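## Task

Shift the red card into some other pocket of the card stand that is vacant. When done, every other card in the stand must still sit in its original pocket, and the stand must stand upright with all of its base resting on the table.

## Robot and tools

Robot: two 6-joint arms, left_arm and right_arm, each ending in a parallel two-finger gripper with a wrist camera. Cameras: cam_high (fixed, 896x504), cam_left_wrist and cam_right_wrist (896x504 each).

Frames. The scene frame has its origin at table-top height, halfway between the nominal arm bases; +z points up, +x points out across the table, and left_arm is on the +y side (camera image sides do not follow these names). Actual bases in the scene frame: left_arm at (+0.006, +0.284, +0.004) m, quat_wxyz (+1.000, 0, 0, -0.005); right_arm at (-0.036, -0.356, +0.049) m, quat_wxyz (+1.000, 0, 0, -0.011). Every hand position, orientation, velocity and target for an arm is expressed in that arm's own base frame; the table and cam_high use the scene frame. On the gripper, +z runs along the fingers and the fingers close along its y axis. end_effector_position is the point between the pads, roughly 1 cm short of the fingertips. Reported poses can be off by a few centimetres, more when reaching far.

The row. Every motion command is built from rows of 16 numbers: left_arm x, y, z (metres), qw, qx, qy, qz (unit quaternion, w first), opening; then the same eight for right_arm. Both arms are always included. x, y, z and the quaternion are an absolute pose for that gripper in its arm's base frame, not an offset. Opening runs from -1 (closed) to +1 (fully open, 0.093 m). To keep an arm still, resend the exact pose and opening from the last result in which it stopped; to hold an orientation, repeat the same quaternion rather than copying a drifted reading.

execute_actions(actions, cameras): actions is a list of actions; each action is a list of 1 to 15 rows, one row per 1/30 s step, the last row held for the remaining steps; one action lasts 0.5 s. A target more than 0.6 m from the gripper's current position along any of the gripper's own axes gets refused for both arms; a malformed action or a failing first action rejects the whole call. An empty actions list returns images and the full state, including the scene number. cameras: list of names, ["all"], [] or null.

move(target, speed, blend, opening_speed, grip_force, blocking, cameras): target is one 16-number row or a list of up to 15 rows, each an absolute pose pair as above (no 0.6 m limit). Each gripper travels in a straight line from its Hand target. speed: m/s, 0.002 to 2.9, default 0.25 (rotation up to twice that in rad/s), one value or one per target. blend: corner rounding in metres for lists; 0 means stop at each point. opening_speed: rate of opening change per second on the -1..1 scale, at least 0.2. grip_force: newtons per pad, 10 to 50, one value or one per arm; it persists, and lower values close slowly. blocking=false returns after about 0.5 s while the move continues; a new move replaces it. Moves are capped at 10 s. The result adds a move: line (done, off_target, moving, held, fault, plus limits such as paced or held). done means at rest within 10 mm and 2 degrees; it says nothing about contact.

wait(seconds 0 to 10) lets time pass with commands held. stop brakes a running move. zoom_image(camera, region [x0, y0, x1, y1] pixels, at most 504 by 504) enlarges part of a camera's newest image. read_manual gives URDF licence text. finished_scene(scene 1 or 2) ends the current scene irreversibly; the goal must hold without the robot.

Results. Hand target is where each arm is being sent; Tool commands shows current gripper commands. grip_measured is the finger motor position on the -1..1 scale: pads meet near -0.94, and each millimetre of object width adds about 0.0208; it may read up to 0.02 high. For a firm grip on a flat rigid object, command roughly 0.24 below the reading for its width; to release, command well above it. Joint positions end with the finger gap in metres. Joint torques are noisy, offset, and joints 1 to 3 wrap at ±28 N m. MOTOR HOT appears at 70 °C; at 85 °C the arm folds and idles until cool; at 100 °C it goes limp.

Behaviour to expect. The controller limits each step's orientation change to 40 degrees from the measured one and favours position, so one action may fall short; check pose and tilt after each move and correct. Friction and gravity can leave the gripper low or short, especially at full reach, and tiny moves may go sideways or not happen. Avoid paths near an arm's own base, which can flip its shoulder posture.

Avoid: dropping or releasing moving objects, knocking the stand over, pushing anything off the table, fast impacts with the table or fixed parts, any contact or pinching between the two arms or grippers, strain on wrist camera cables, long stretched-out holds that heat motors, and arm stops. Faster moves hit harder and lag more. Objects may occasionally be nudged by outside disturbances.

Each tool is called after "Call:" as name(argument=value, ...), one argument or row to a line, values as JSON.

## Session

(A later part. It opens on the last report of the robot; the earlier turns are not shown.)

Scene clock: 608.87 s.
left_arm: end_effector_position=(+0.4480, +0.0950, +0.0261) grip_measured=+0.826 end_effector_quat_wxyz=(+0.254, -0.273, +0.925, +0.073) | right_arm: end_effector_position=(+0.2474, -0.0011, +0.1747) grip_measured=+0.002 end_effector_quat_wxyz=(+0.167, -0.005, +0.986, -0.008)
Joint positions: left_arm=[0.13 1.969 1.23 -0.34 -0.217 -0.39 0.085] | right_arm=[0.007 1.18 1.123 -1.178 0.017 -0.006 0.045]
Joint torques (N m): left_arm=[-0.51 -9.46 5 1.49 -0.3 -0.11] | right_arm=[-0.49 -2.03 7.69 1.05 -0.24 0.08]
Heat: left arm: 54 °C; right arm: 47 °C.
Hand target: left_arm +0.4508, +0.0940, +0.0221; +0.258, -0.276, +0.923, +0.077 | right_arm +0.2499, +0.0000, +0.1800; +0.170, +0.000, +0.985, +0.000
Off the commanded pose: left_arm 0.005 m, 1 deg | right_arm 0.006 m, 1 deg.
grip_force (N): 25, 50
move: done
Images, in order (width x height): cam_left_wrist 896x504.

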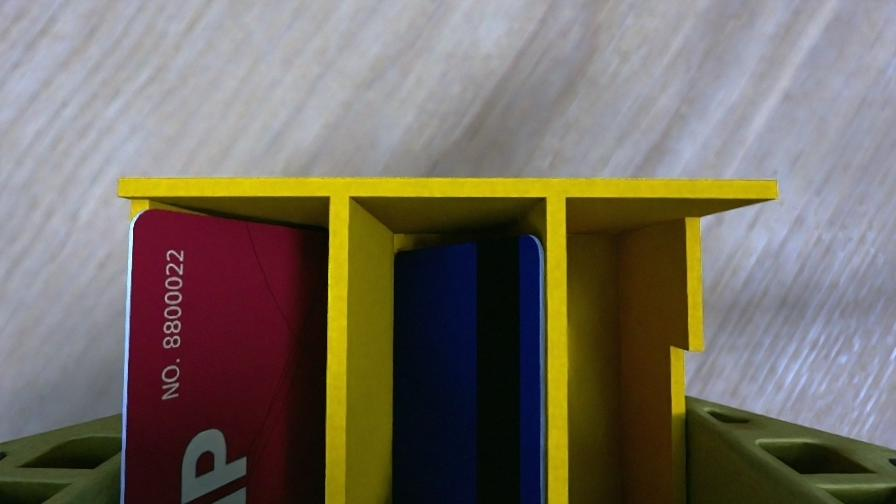

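Call:
move(
  target=[
    [0.4509, 0.0940, 0.085, 0.2580, -0.2760, 0.9226, 0.0769, 0.5, 0.25, 0.0, 0.18, 0.17, 0, 0.985, 0, 0],
    [0.4509, 0.0940, 0.090, 0.3067, -0.3201, 0.8901, -0.1047, 0.5, 0.25, 0.0, 0.18, 0.17, 0, 0.985, 0, 0],
  ],
  speed=0.12,
  blend=[0.01, 0],
  cameras=["cam_left_wrist", "cam_high"],
)

Scene clock: 639.10 s.
left_arm: end_effector_position=(+0.4424, +0.0905, +0.0637) grip_measured=+0.818 end_effector_quat_wxyz=(+0.268, -0.321, +0.903, -0.097) | right_arm: end_effector_position=(+0.2474, -0.0011, +0.1747) grip_measured=+0.002 end_effector_quat_wxyz=(+0.167, -0.005, +0.986, -0.008)
Joint positions: left_arm=[0.254 1.844 1.195 -0.36 0.141 -0.47 0.084] | right_arm=[0.007 1.18 1.123 -1.178 0.017 -0.006 0.045]
Joint torques (N m): left_arm=[0.73 -15.21 5.42 1.73 0.21 -0.1] | right_arm=[-0.5 -1.98 7.72 1.05 -0.22 0.07]
Heat: left arm: 54 °C; right arm: 46 °C.
Hand target: left_arm +0.4503, +0.0938, +0.0900; +0.306, -0.320, +0.890, -0.105 | right_arm +0.2499, +0.0000, +0.1800; +0.170, +0.000, +0.985, +0.000
Off the commanded pose: left_arm 0.028 m, 5 deg | right_arm 0.006 m, 1 deg.
grip_force (N): 25, 50
move: off_target (left_arm)
Images, in order (width x height): cam_high 896x504, cam_left_wrist 896x504.

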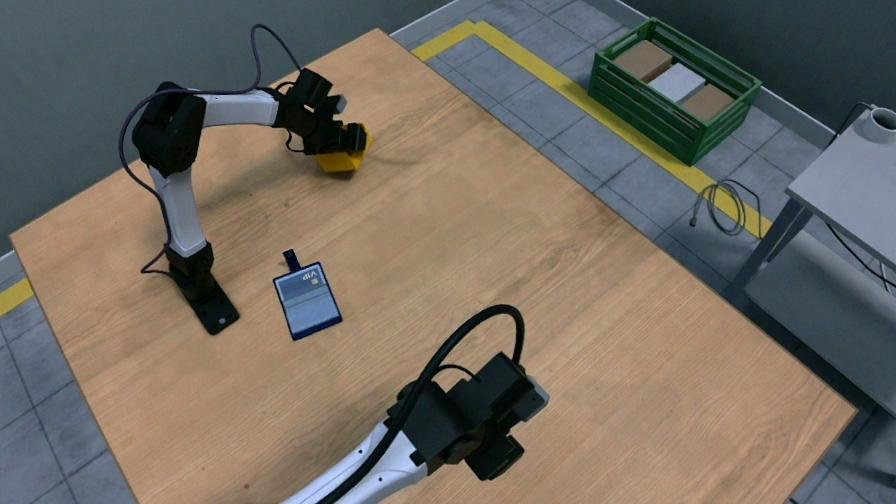

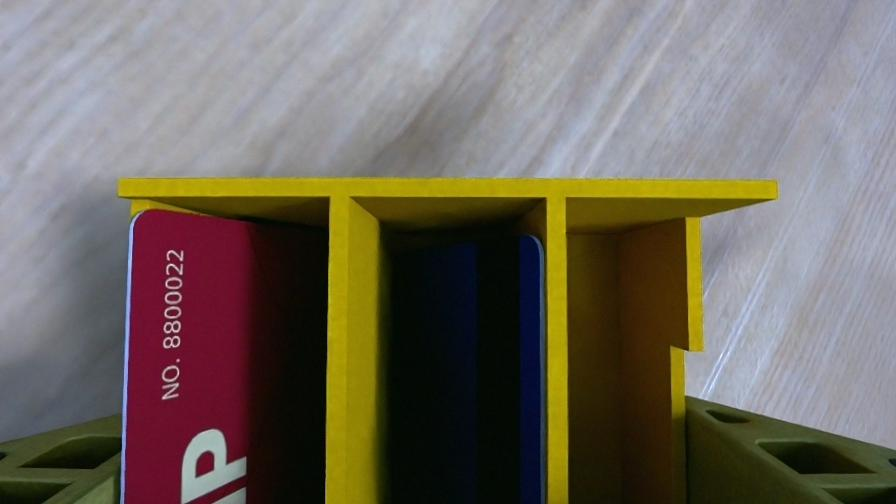

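Call:
move(
  target=[0.456, 0.098, 0.112, 0.3434, -0.3528, 0.8232, -0.2821, 0.5, 0.25, 0.0, 0.18, 0.17, 0, 0.985, 0, 0],
  speed=0.15,
  cameras=["cam_left_wrist", "cam_high"],
)

Scene clock: 648.27 s.
left_arm: end_effector_position=(+0.4500, +0.0950, +0.0849) grip_measured=+0.817 end_effector_quat_wxyz=(+0.307, -0.365, +0.835, -0.275) | right_arm: end_effector_position=(+0.2474, -0.0011, +0.1747) grip_measured=+0.002 end_effector_quat_wxyz=(+0.167, -0.005, +0.986, -0.008)
Joint positions: left_arm=[0.387 1.818 1.093 -0.132 0.508 -0.631 0.084] | right_arm=[0.007 1.18 1.123 -1.178 0.017 -0.006 0.045]
Joint torques (N m): left_arm=[0.73 -14.67 5.48 1.93 0.43 -0.03] | right_arm=[-0.49 -1.99 7.73 1.06 -0.23 0.08]
Heat: left arm: 58 °C; right arm: 46 °C.
Hand target: left_arm +0.4555, +0.0978, +0.1118; +0.343, -0.353, +0.824, -0.282 | right_arm +0.2499, +0.0000, +0.1800; +0.170, +0.000, +0.985, +0.000
Off the commanded pose: left_arm 0.028 m, 5 deg | right_arm 0.006 m, 1 deg.
grip_force (N): 25, 50
move: off_target (left_arm)
Images, in order (width x height): cam_high 896x504, cam_left_wrist 896x504.

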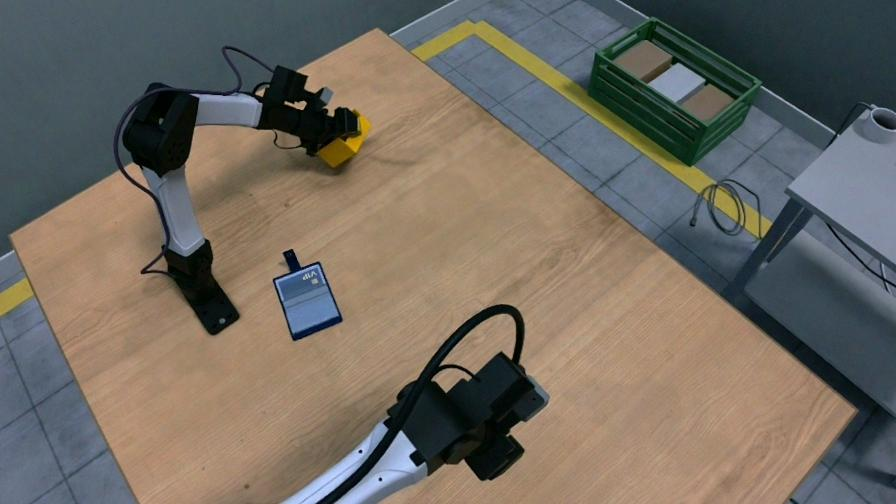

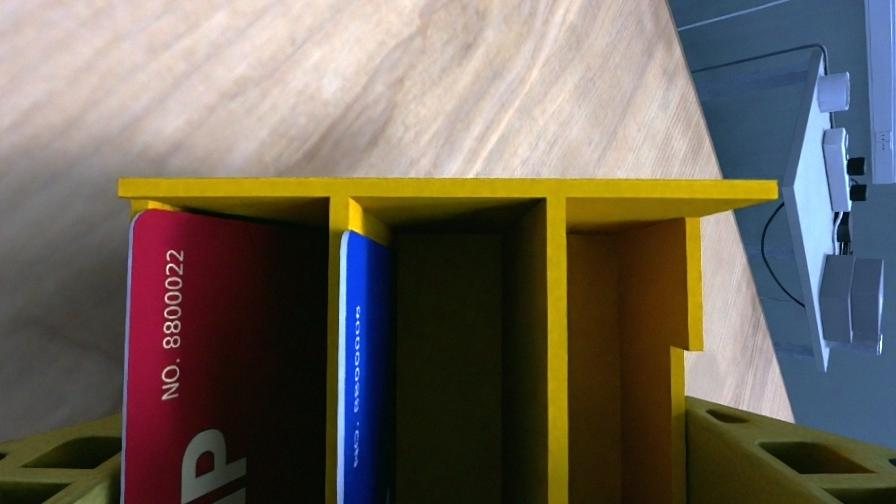

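Call:
move(
  target=[
    [0.456, 0.098, 0.140, 0.3652, -0.3705, 0.7370, -0.4310, 0.5, 0.25, 0.0, 0.18, 0.17, 0, 0.985, 0, 0],
    [0.450, 0.098, 0.150, 0.3743, -0.3765, 0.6575, -0.5343, 0.5, 0.25, 0.0, 0.18, 0.17, 0, 0.985, 0, 0],
  ],
  speed=0.2,
  blend=[0.01, 0],
  cameras=["cam_left_wrist", "cam_high"],
)

Scene clock: 683.40 s.
left_arm: end_effector_position=(+0.4493, +0.0965, +0.1473) grip_measured=+0.816 end_effector_quat_wxyz=(+0.367, -0.385, +0.661, -0.530) | right_arm: end_effector_position=(+0.2474, -0.0011, +0.1747) grip_measured=+0.002 end_effector_quat_wxyz=(+0.167, -0.005, +0.986, -0.008)
Joint positions: left_arm=[0.509 1.827 0.836 0.705 0.925 -1.262 0.084] | right_arm=[0.007 1.18 1.123 -1.178 0.017 -0.006 0.045]
Joint torques (N m): left_arm=[0.69 -8.23 4.81 2.3 0.35 0.01] | right_arm=[-0.47 -1.96 7.73 1.04 -0.2 0.08]
Heat: left arm: 61 °C; right arm: 44 °C.
Hand target: left_arm +0.4499, +0.0979, +0.1500; +0.374, -0.377, +0.658, -0.534 | right_arm +0.2499, +0.0000, +0.1800; +0.170, +0.000, +0.985, +0.000
Off the commanded pose: left_arm 0.003 m, 1 deg | right_arm 0.006 m, 1 deg.
grip_force (N): 25, 50
move: done
Images, in order (width x height): cam_high 896x504, cam_left_wrist 896x504.

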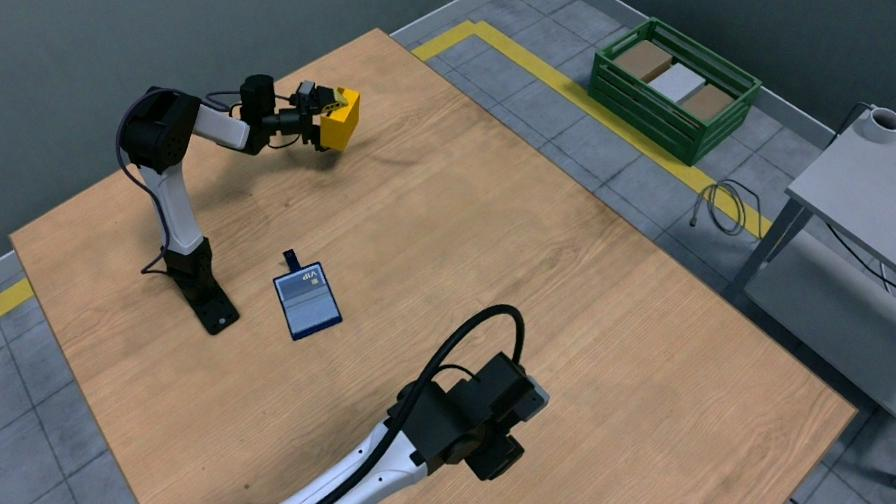

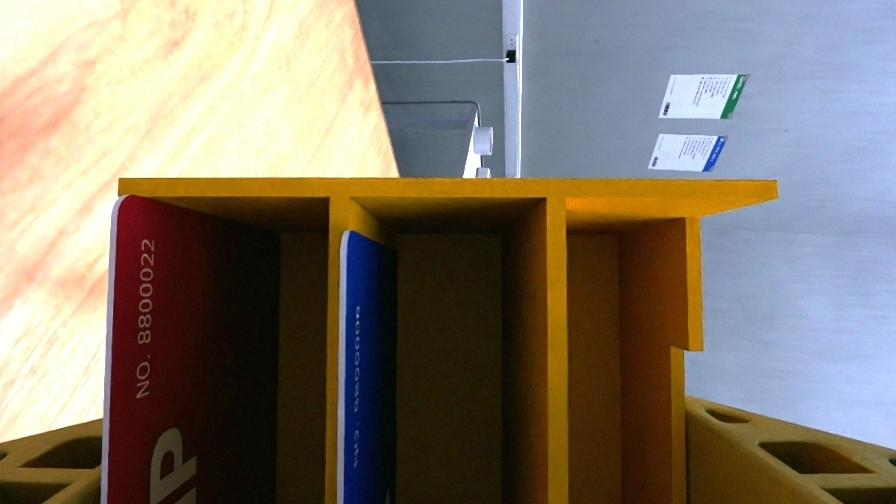

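Call:
zoom_image(
  camera="cam_left_wrist",
  region=[80, 150, 420, 500],
)

Scaled by 1.440 from the camera's 896x504 image, which has a finer 1280x720 frame.

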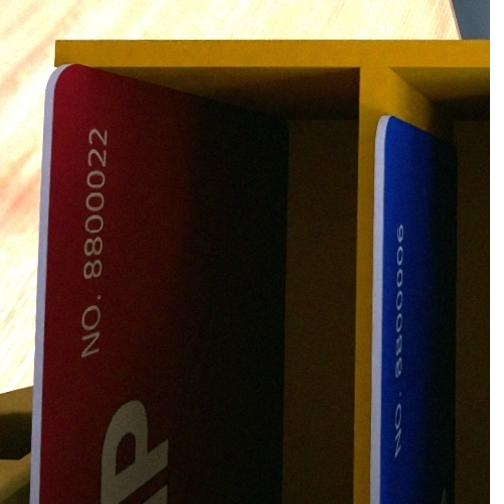

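Call:
move(
  target=[
    [0.456, 0.098, 0.120, 0.3434, -0.3528, 0.8232, -0.2821, 0.5, 0.25, 0.0, 0.18, 0.17, 0, 0.985, 0, 0],
    [0.4509, 0.0940, 0.085, 0.3067, -0.3201, 0.8901, -0.1047, 0.5, 0.25, 0.0, 0.18, 0.17, 0, 0.985, 0, 0],
  ],
  speed=0.15,
  blend=[0.02, 0],
  cameras=["cam_left_wrist", "cam_high"],
)

Scene clock: 723.77 s.
left_arm: end_effector_position=(+0.4383, +0.0906, +0.0730) grip_measured=+0.816 end_effector_quat_wxyz=(+0.285, -0.331, +0.893, -0.110) | right_arm: end_effector_position=(+0.2474, -0.0011, +0.1747) grip_measured=+0.002 end_effector_quat_wxyz=(+0.167, -0.005, +0.986, -0.008)
Joint positions: left_arm=[0.264 1.797 1.15 -0.323 0.161 -0.495 0.084] | right_arm=[0.007 1.18 1.123 -1.178 0.017 -0.006 0.045]
Joint torques (N m): left_arm=[-0.2 -9.31 7.94 1.63 -0.02 0.22] | right_arm=[-0.51 -2.06 7.72 1.07 -0.21 0.08]
Heat: left arm: 56 °C; right arm: 43 °C.
Hand target: left_arm +0.4502, +0.0937, +0.0852; +0.307, -0.320, +0.890, -0.105 | right_arm +0.2499, +0.0000, +0.1800; +0.170, +0.000, +0.985, +0.000
Off the commanded pose: left_arm 0.018 m, 3 deg | right_arm 0.006 m, 1 deg.
grip_force (N): 25, 50
move: off_target (left_arm)
Images, in order (width x height): cam_high 896x504, cam_left_wrist 896x504.

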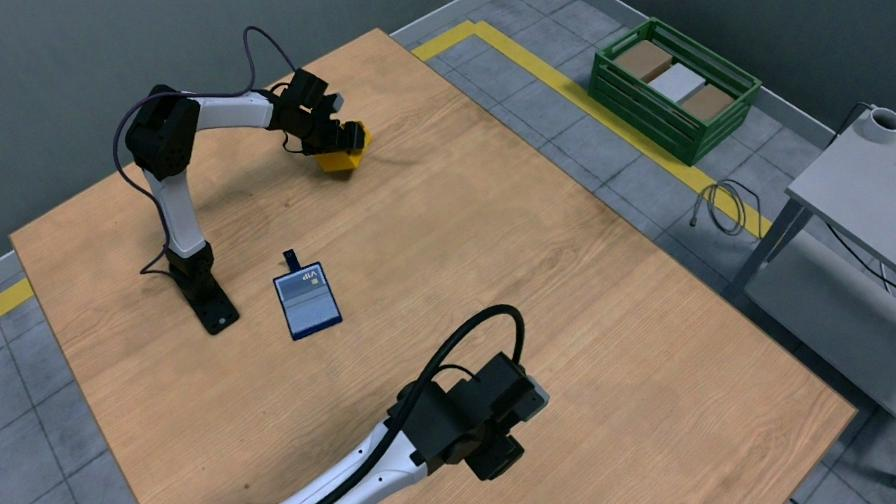

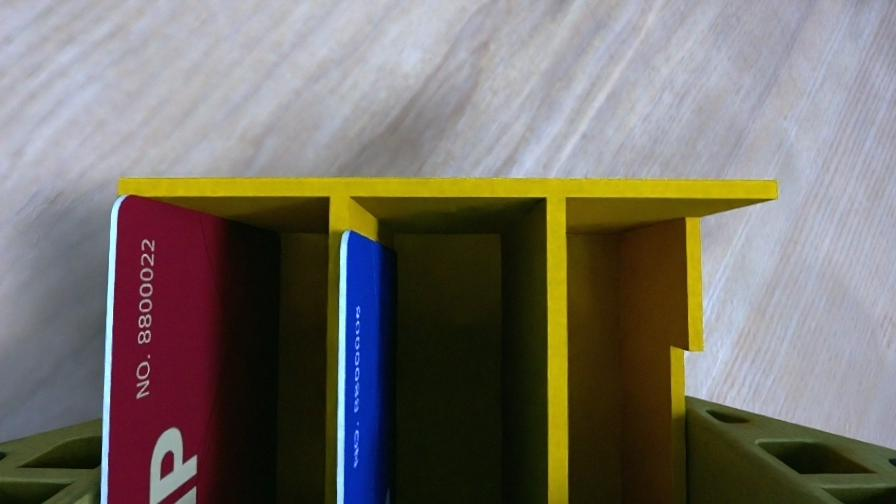

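Call:
move(
  target=[
    [0.4509, 0.0940, 0.060, 0.2695, -0.2860, 0.9186, 0.0366, 0.5, 0.25, 0.0, 0.18, 0.17, 0, 0.985, 0, 0],
    [0.4509, 0.0940, 0.045, 0.2695, -0.2860, 0.9186, 0.0366, 0.5, 0.25, 0.0, 0.18, 0.17, 0, 0.985, 0, 0],
  ],
  speed=0.08,
  blend=[0.01, 0],
  cameras=["cam_left_wrist", "cam_high"],
)

Scene clock: 737.90 s.
left_arm: end_effector_position=(+0.4432, +0.0928, +0.0434) grip_measured=+0.816 end_effector_quat_wxyz=(+0.255, -0.293, +0.921, +0.029) | right_arm: end_effector_position=(+0.2474, -0.0011, +0.1747) grip_measured=+0.002 end_effector_quat_wxyz=(+0.167, -0.005, +0.986, -0.008)
Joint positions: left_arm=[0.158 1.91 1.227 -0.384 -0.13 -0.425 0.084] | right_arm=[0.007 1.18 1.123 -1.178 0.017 -0.006 0.045]
Joint torques (N m): left_arm=[-0.36 -9.61 5.74 1.62 -0.28 0.17] | right_arm=[-0.44 -1.99 7.72 1.04 -0.21 0.08]
Heat: left arm: 55 °C; right arm: 43 °C.
Hand target: left_arm +0.4507, +0.0939, +0.0452; +0.269, -0.286, +0.919, +0.036 | right_arm +0.2499, +0.0000, +0.1800; +0.170, +0.000, +0.985, +0.000
Off the commanded pose: left_arm 0.008 m, 2 deg | right_arm 0.006 m, 1 deg.
grip_force (N): 25, 50
move: done; blend cut to 0.0075 m at target 1
Images, in order (width x height): cam_high 896x504, cam_left_wrist 896x504.

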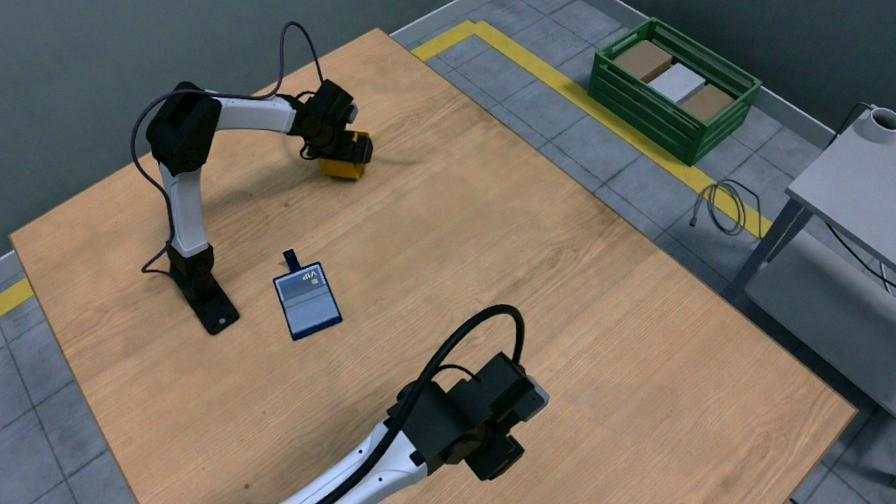

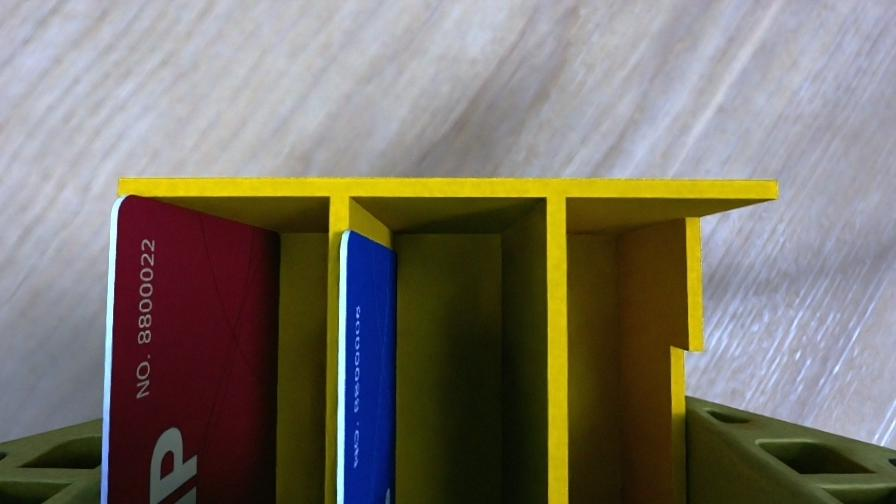

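Call:
move(
  target=[
    [0.4509, 0.0940, 0.033, 0.265, -0.282, 0.9205, 0.050, 0.5, 0.25, 0.0, 0.18, 0.17, 0, 0.985, 0, 0],
    [0.4509, 0.0940, 0.024, 0.2580, -0.2770, 0.9226, 0.0739, 0.5, 0.25, 0.0, 0.18, 0.17, 0, 0.985, 0, 0],
  ],
  speed=0.05,
  blend=[0.003, 0],
  cameras=["cam_left_wrist", "cam_high"],
)

Call:
zoom_image(
  camera="cam_high",
  region=[290, 110, 400, 200],
)

Scene clock: 748.03 s.
left_arm: end_effector_position=(+0.4441, +0.0949, +0.0264) grip_measured=+0.816 end_effector_quat_wxyz=(+0.250, -0.285, +0.923, +0.071) | right_arm: end_effector_position=(+0.2474, -0.0011, +0.1747) grip_measured=+0.002 end_effector_quat_wxyz=(+0.167, -0.005, +0.986, -0.008)
Joint positions: left_arm=[0.13 1.961 1.225 -0.353 -0.218 -0.414 0.084] | right_arm=[0.007 1.18 1.123 -1.178 0.017 -0.006 0.045]
Joint torques (N m): left_arm=[-0.43 -9.03 5.56 1.53 -0.22 0.17] | right_arm=[-0.54 -1.99 7.75 1.05 -0.22 0.09]
Heat: left arm: 55 °C; right arm: 43 °C.
Hand target: left_arm +0.4506, +0.0940, +0.0240; +0.258, -0.277, +0.923, +0.074 | right_arm +0.2499, +0.0000, +0.1800; +0.170, +0.000, +0.985, +0.000
Off the commanded pose: left_arm 0.007 m, 1 deg | right_arm 0.006 m, 1 deg.
grip_force (N): 25, 50
move: done
Images, in order (width x height): cam_high 896x504, cam_left_wrist 896x504.

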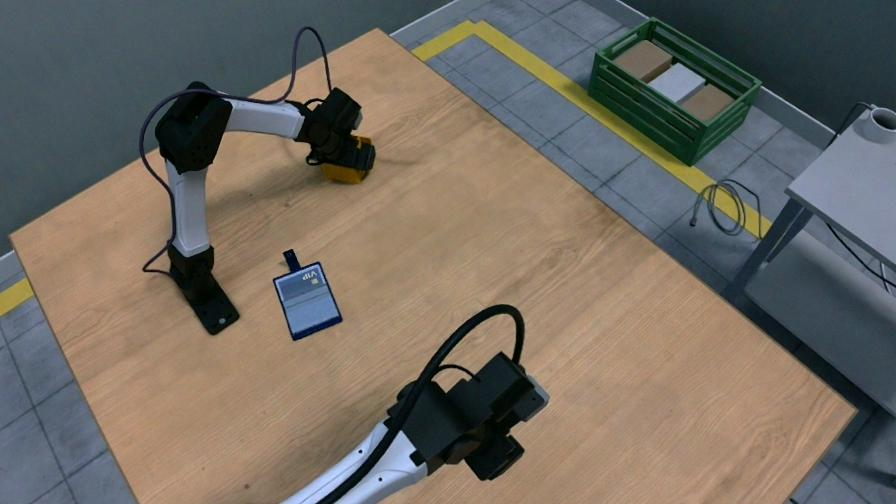

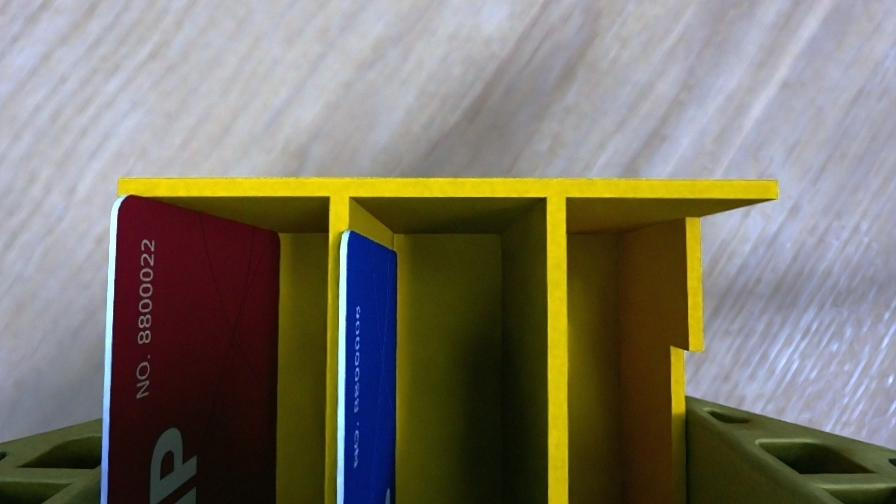

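Scaled by 4.582 from the camera's 896x504 image, which has a finer 1280x720 frame.

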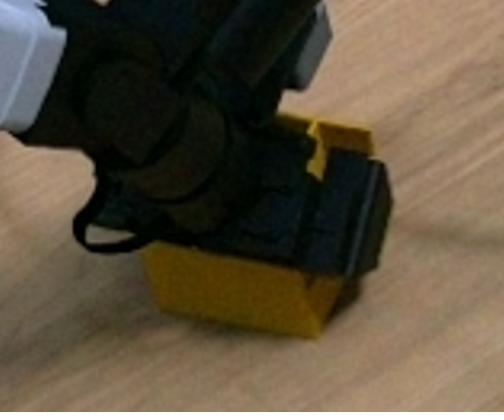

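Call:
move(
  target=[
    [0.4509, 0.0935, 0.022, 0.2580, -0.2760, 0.9226, 0.0769, 0.5, 0.25, 0.0, 0.18, 0.17, 0, 0.985, 0, 0],
    [0.4509, 0.0935, 0.022, 0.2580, -0.2760, 0.9226, 0.0769, 1, 0.25, 0.0, 0.18, 0.17, 0, 0.985, 0, 0],
  ],
  speed=0.03,
  opening_speed=0.25,
  cameras=["cam_left_wrist", "cam_high"],
)

Scene clock: 758.43 s.
left_arm: end_effector_position=(+0.4466, +0.0950, +0.0267) grip_measured=+1.000 end_effector_quat_wxyz=(+0.255, -0.284, +0.921, +0.074) | right_arm: end_effector_position=(+0.2474, -0.0011, +0.1747) grip_measured=+0.002 end_effector_quat_wxyz=(+0.167, -0.005, +0.986, -0.008)
Joint positions: left_arm=[0.126 1.964 1.225 -0.34 -0.227 -0.414 0.093] | right_arm=[0.007 1.18 1.123 -1.178 0.017 -0.006 0.045]
Joint torques (N m): left_arm=[-0.39 -9.06 5.3 1.5 -0.19 0.15] | right_arm=[-0.51 -2.03 7.8 1.05 -0.22 0.09]
Heat: left arm: 54 °C; right arm: 43 °C.
Hand target: left_arm +0.4507, +0.0934, +0.0221; +0.258, -0.276, +0.923, +0.077 | right_arm +0.2499, +0.0000, +0.1800; +0.170, +0.000, +0.985, +0.000
Off the commanded pose: left_arm 0.007 m, 1 deg | right_arm 0.006 m, 1 deg.
grip_force (N): 25, 50
move: done
Images, in order (width x height): cam_high 896x504, cam_left_wrist 896x504.

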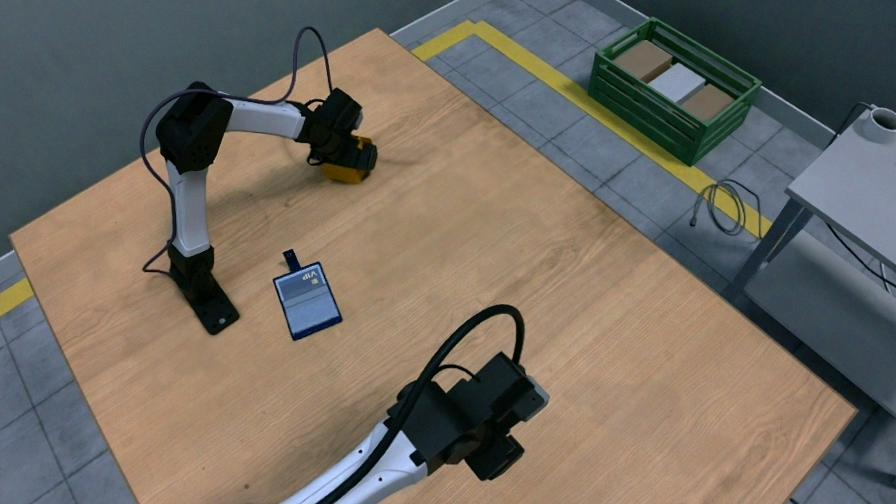

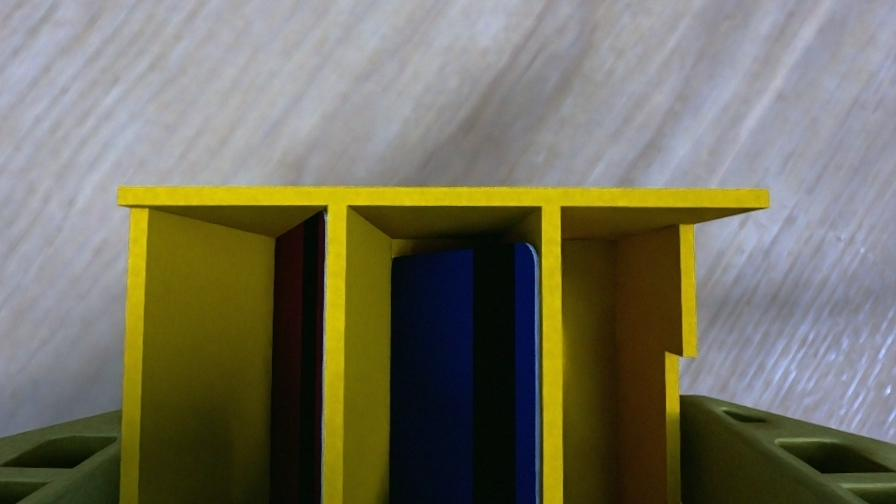

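Call:
move(
  target=[
    [0.4509, 0.0935, 0.10, 0.2580, -0.2760, 0.9226, 0.0769, 1, 0.25, 0.0, 0.18, 0.17, 0, 0.985, 0, 0],
    [0.30, -0.03, 0.2, 0.34, 0, 0.94, 0, 1, 0.25, 0.0, 0.18, 0.17, 0, 0.985, 0, 0],
    [0.20, -0.13, 0.22, 0.30, 0.07, 0.95, 0.0, 1, 0.25, 0.0, 0.18, 0.17, 0, 0.985, 0, 0],
  ],
  speed=[0.1, 0.25, 0.25],
  blend=[0.02, 0.05, 0],
  cameras=["cam_left_wrist", "cam_high"],
)

Call:
zoom_image(
  camera="cam_high",
  region=[260, 240, 360, 350],
)

Scene clock: 858.93 s.
left_arm: end_effector_position=(+0.1963, -0.1272, +0.2110) grip_measured=+1.000 end_effector_quat_wxyz=(+0.289, +0.078, +0.954, +0.004) | right_arm: end_effector_position=(+0.2474, -0.0011, +0.1747) grip_measured=+0.002 end_effector_quat_wxyz=(+0.167, -0.005, +0.986, -0.008)
Joint positions: left_arm=[-0.863 1.045 1.113 -1.204 -0.406 -0.61 0.093] | right_arm=[0.007 1.18 1.123 -1.178 0.017 -0.006 0.045]
Joint torques (N m): left_arm=[-0.46 -1.47 7.57 1.17 -0.42 -0.13] | right_arm=[-0.44 -2.06 7.72 1.07 -0.23 0.09]
Heat: left arm: 52 °C; right arm: 44 °C.
Hand target: left_arm +0.1998, -0.1299, +0.2199; +0.300, +0.070, +0.951, +0.000 | right_arm +0.2499, +0.0000, +0.1800; +0.170, +0.000, +0.985, +0.000
Off the commanded pose: left_arm 0.010 m, 2 deg | right_arm 0.006 m, 1 deg.
grip_force (N): 25, 50
move: done
Images, in order (width x height): cam_high 896x504, cam_left_wrist 896x504.

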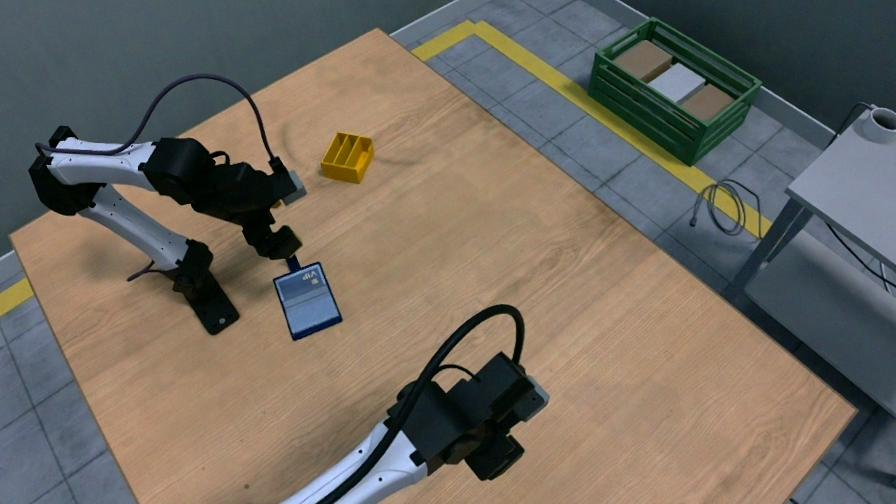

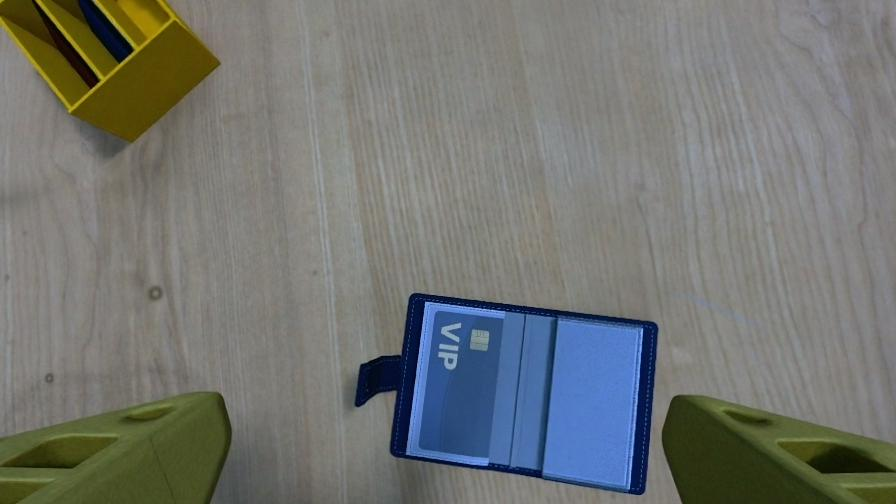

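Scaled by 4.582 from the camera's 896x504 image, which has a finer 1280x720 frame.

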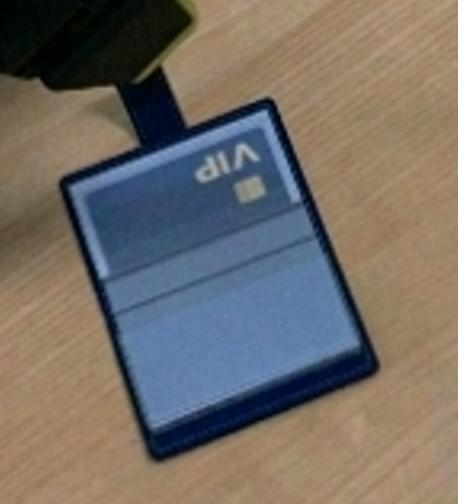

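Call:
move(
  target=[
    [0.30, -0.03, 0.2, 0.30, 0, 0.954, 0, 1, 0.25, 0.0, 0.18, 0.17, 0, 0.985, 0, 0],
    [0.4509, 0.0935, 0.11, 0.2580, -0.2760, 0.9226, 0.0769, 1, 0.25, 0.0, 0.18, 0.17, 0, 0.985, 0, 0],
    [0.4509, 0.0935, 0.075, 0.2580, -0.2760, 0.9226, 0.0769, 1, 0.25, 0.0, 0.18, 0.17, 0, 0.985, 0, 0],
  ],
  speed=[0.25, 0.25, 0.1],
  blend=[0.05, 0.01, 0],
  cameras=["cam_left_wrist"],
)

Scene clock: 904.43 s.
left_arm: end_effector_position=(+0.4476, +0.0893, +0.0773) grip_measured=+1.000 end_effector_quat_wxyz=(+0.252, -0.267, +0.927, +0.072) | right_arm: end_effector_position=(+0.2474, -0.0011, +0.1747) grip_measured=+0.002 end_effector_quat_wxyz=(+0.167, -0.005, +0.986, -0.008)
Joint positions: left_arm=[0.117 1.89 1.342 -0.535 -0.217 -0.39 0.093] | right_arm=[0.007 1.18 1.123 -1.178 0.017 -0.006 0.045]
Joint torques (N m): left_arm=[0.46 -9.37 5.46 1.45 -0.3 -0.1] | right_arm=[-0.54 -1.98 7.72 1.06 -0.23 0.1]
Heat: left arm: 50 °C; right arm: 45 °C.
Hand target: left_arm +0.4508, +0.0935, +0.0751; +0.258, -0.276, +0.923, +0.077 | right_arm +0.2499, +0.0000, +0.1800; +0.170, +0.000, +0.985, +0.000
Off the commanded pose: left_arm 0.006 m, 1 deg | right_arm 0.006 m, 1 deg.
grip_force (N): 25, 50
move: done
Images, in order (width x height): cam_left_wrist 896x504.

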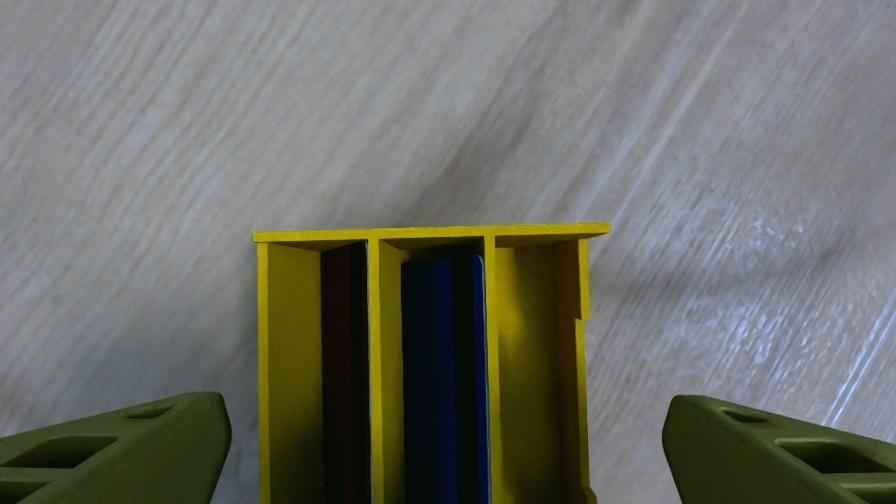

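Call:
move(
  target=[
    [0.4492, 0.0965, 0.070, 0.2568, -0.2864, 0.9195, 0.0800, 1, 0.25, 0.0, 0.18, 0.17, 0, 0.985, 0, 0],
    [0.4492, 0.0965, 0.040, 0.2568, -0.2864, 0.9195, 0.0800, 1, 0.25, 0.0, 0.18, 0.17, 0, 0.985, 0, 0],
  ],
  speed=0.08,
  blend=[0.002, 0],
  cameras=["cam_left_wrist"],
)

Scene clock: 915.17 s.
left_arm: end_effector_position=(+0.4467, +0.0906, +0.0424) grip_measured=+1.000 end_effector_quat_wxyz=(+0.251, -0.276, +0.925, +0.074) | right_arm: end_effector_position=(+0.2474, -0.0011, +0.1747) grip_measured=+0.002 end_effector_quat_wxyz=(+0.167, -0.005, +0.986, -0.008)
Joint positions: left_arm=[0.117 1.939 1.262 -0.411 -0.226 -0.407 0.093] | right_arm=[0.007 1.18 1.123 -1.178 0.017 -0.006 0.045]
Joint torques (N m): left_arm=[0.9 -9.7 5.22 1.47 -0.29 -0.11] | right_arm=[-0.5 -2 7.76 1.06 -0.22 0.07]
Heat: left arm: 49 °C; right arm: 45 °C.
Hand target: left_arm +0.4491, +0.0965, +0.0401; +0.257, -0.286, +0.920, +0.080 | right_arm +0.2499, +0.0000, +0.1800; +0.170, +0.000, +0.985, +0.000
Off the commanded pose: left_arm 0.007 m, 2 deg | right_arm 0.006 m, 1 deg.
grip_force (N): 25, 50
move: done
Images, in order (width x height): cam_left_wrist 896x504.

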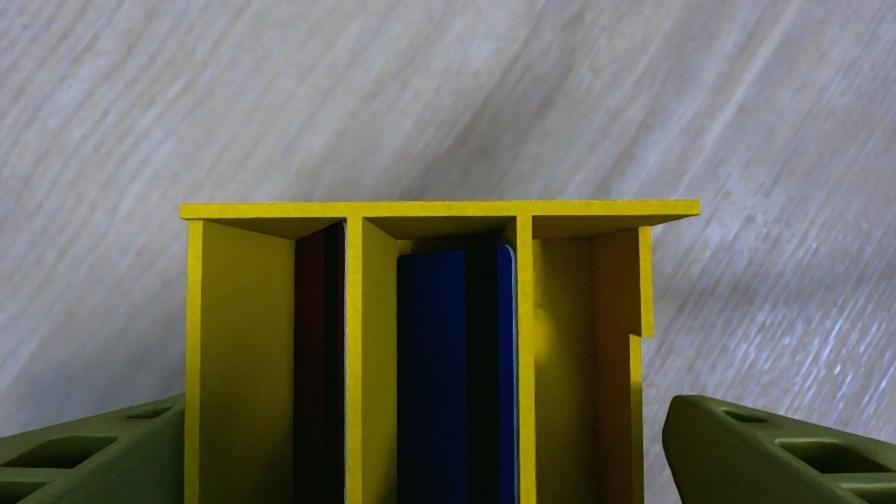

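Call:
move(
  target=[
    [0.4482, 0.0972, 0.022, 0.2568, -0.2864, 0.9195, 0.0800, 1, 0.25, 0.0, 0.18, 0.17, 0, 0.985, 0, 0],
    [0.4482, 0.0972, 0.022, 0.2568, -0.2864, 0.9195, 0.0800, 0.5, 0.25, 0.0, 0.18, 0.17, 0, 0.985, 0, 0],
    [0.43, 0.095, 0.12, 0.3067, -0.3201, 0.8901, -0.1047, 0.5, 0.25, 0.0, 0.18, 0.17, 0, 0.985, 0, 0],
  ],
  speed=[0.05, 0.1, 0.12],
  cameras=["cam_left_wrist", "cam_high"],
)

Scene clock: 927.47 s.
left_arm: end_effector_position=(+0.4255, +0.0928, +0.0974) grip_measured=+0.819 end_effector_quat_wxyz=(+0.277, -0.320, +0.901, -0.098) | right_arm: end_effector_position=(+0.2474, -0.0011, +0.1747) grip_measured=+0.002 end_effector_quat_wxyz=(+0.167, -0.005, +0.986, -0.008)
Joint positions: left_arm=[0.273 1.732 1.189 -0.448 0.151 -0.455 0.085] | right_arm=[0.007 1.18 1.123 -1.178 0.017 -0.006 0.045]
Joint torques (N m): left_arm=[0.77 -13.65 6.05 1.58 0.19 -0.09] | right_arm=[-0.53 -2.03 7.77 1.05 -0.23 0.07]
Heat: left arm: 51 °C; right arm: 45 °C.
Hand target: left_arm +0.4298, +0.0950, +0.1198; +0.307, -0.320, +0.890, -0.105 | right_arm +0.2499, +0.0000, +0.1800; +0.170, +0.000, +0.985, +0.000
Off the commanded pose: left_arm 0.023 m, 4 deg | right_arm 0.006 m, 1 deg.
grip_force (N): 25, 50
move: off_target (left_arm)
Images, in order (width x height): cam_high 896x504, cam_left_wrist 896x504.

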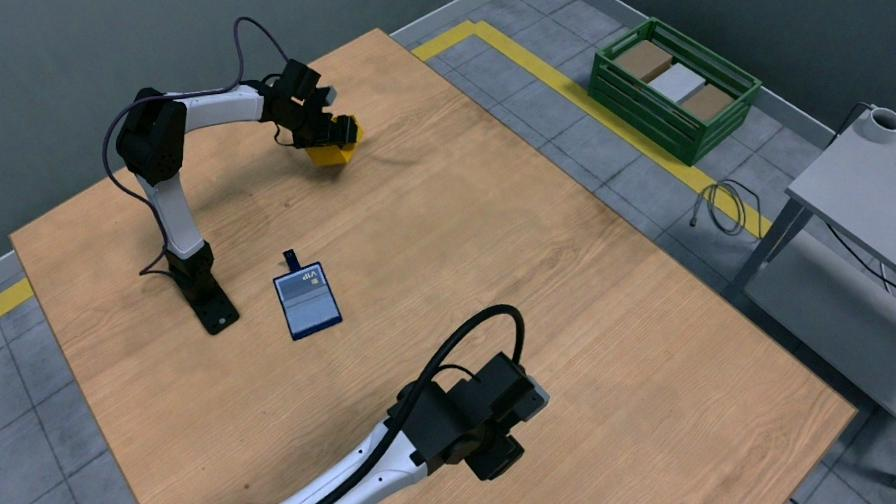

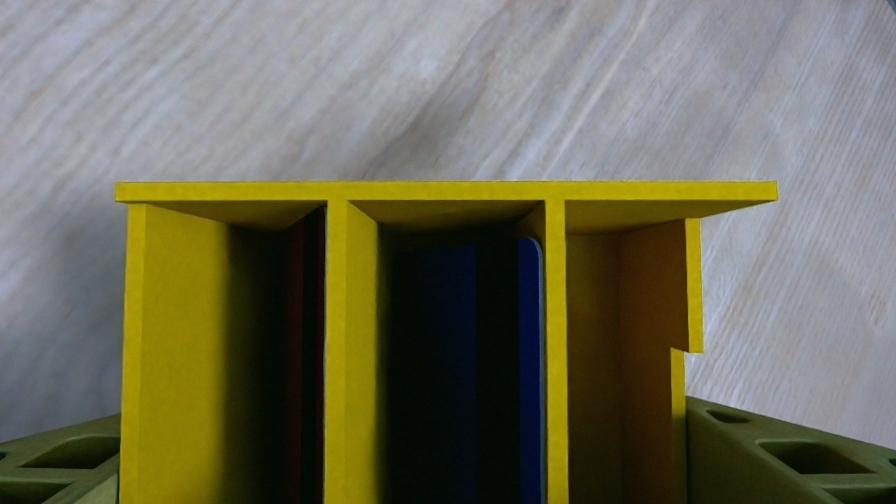

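Call:
move(
  target=[0.29, -0.02, 0.17, 0.2485, -0.1029, 0.8897, -0.3685, 0.5, 0.25, 0.0, 0.18, 0.17, 0, 0.985, 0, 0],
  speed=0.2,
  cameras=["cam_left_wrist", "cam_high"],
)

Scene clock: 949.00 s.
left_arm: end_effector_position=(+0.2897, -0.0195, +0.1602) grip_measured=+0.818 end_effector_quat_wxyz=(+0.230, -0.116, +0.895, -0.365) | right_arm: end_effector_position=(+0.2474, -0.0011, +0.1747) grip_measured=+0.002 end_effector_quat_wxyz=(+0.167, -0.005, +0.986, -0.008)
Joint positions: left_arm=[0.376 1.282 0.917 -0.839 0.832 -0.046 0.084] | right_arm=[0.007 1.18 1.123 -1.178 0.017 -0.006 0.045]
Joint torques (N m): left_arm=[0.88 -7.08 5.72 1.03 0.82 0.25] | right_arm=[-0.53 -2 7.68 1.06 -0.22 0.1]
Heat: left arm: 57 °C; right arm: 45 °C.
Hand target: left_arm +0.2900, -0.0201, +0.1699; +0.249, -0.103, +0.890, -0.368 | right_arm +0.2499, +0.0000, +0.1800; +0.170, +0.000, +0.985, +0.000
Off the commanded pose: left_arm 0.010 m, 3 deg | right_arm 0.006 m, 1 deg.
grip_force (N): 25, 50
move: off_target (left_arm)
Images, in order (width x height): cam_high 896x504, cam_left_wrist 896x504.

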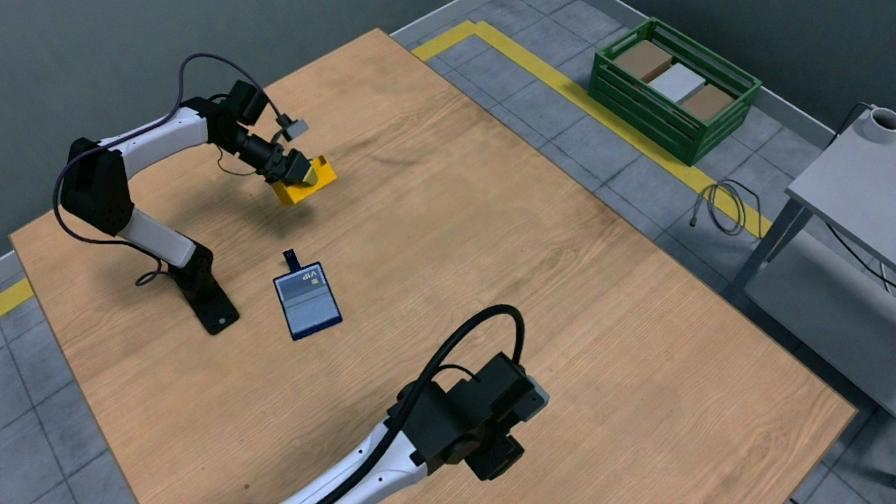

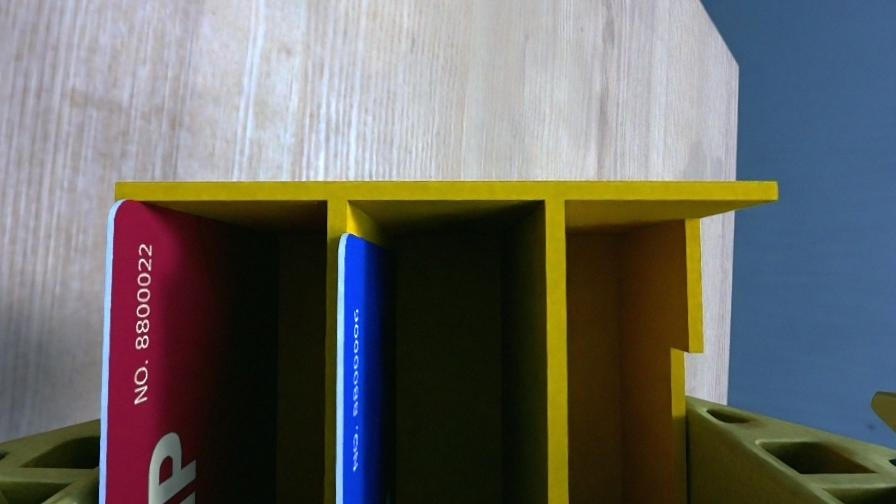

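Call:
move(
  target=[0.205, -0.046, 0.100, 0.2518, 0.0988, 0.9530, -0.1352, 0.5, 0.25, 0.0, 0.18, 0.17, 0, 0.985, 0, 0],
  speed=0.15,
  cameras=["cam_left_wrist", "cam_high"],
)

Call:
zoom_image(
  camera="cam_high",
  region=[230, 180, 390, 340],
)

Scene clock: 987.07 s.
left_arm: end_effector_position=(+0.2012, -0.0458, +0.0962) grip_measured=+0.818 end_effector_quat_wxyz=(+0.237, +0.090, +0.957, -0.140) | right_arm: end_effector_position=(+0.2474, -0.0011, +0.1747) grip_measured=+0.002 end_effector_quat_wxyz=(+0.167, -0.005, +0.986, -0.008)
Joint positions: left_arm=[0.052 0.844 0.583 -0.857 0.34 0.161 0.084] | right_arm=[0.007 1.18 1.123 -1.178 0.017 -0.006 0.045]
Joint torques (N m): left_arm=[-0.34 -2.37 5.64 1.35 0.22 0.14] | right_arm=[-0.49 -2.06 7.76 1.04 -0.21 0.08]
Heat: left arm: 51 °C; right arm: 45 °C.
Hand target: left_arm +0.2049, -0.0460, +0.1001; +0.252, +0.099, +0.953, -0.135 | right_arm +0.2499, +0.0000, +0.1800; +0.170, +0.000, +0.985, +0.000
Off the commanded pose: left_arm 0.005 m, 2 deg | right_arm 0.006 m, 1 deg.
grip_force (N): 25, 50
move: done
Images, in order (width x height): cam_high 896x504, cam_left_wrist 896x504.

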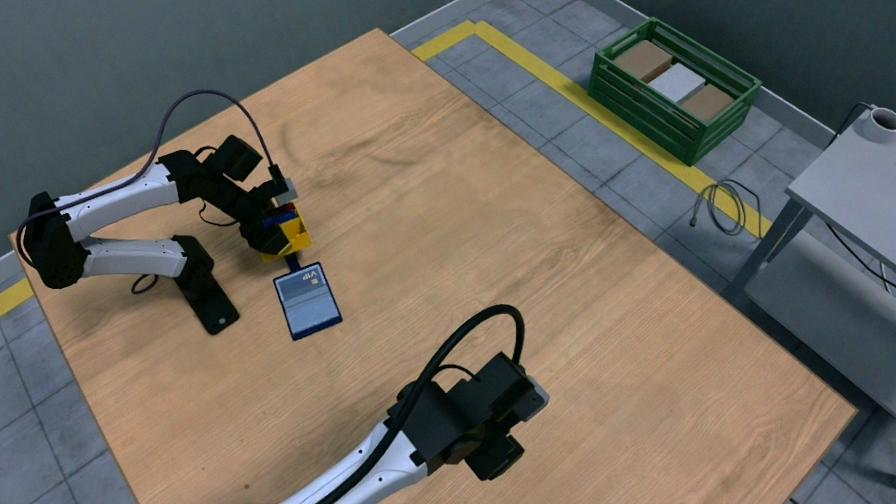

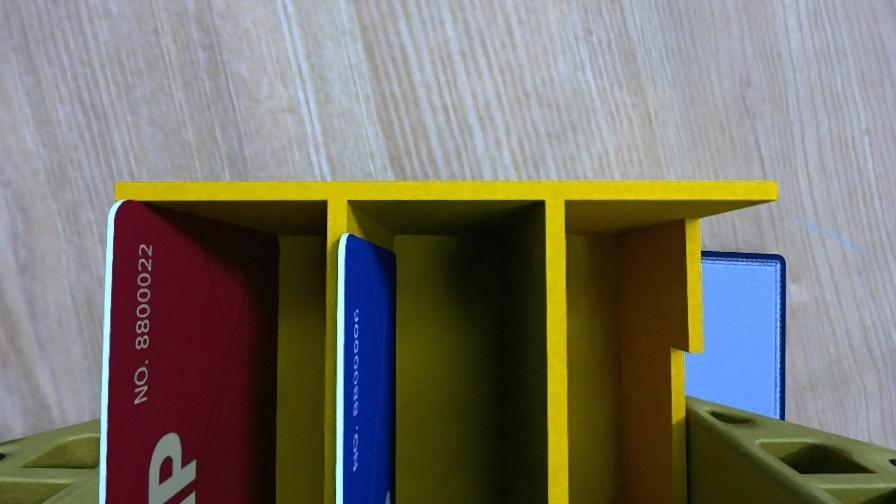

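Scaled by 3.150 from the camera's 896x504 image, which has a finer 1280x720 frame.

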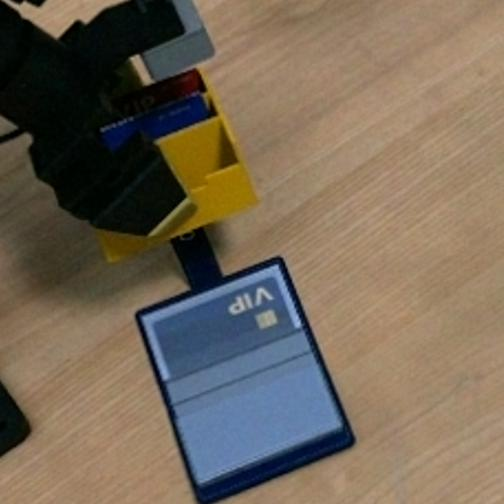

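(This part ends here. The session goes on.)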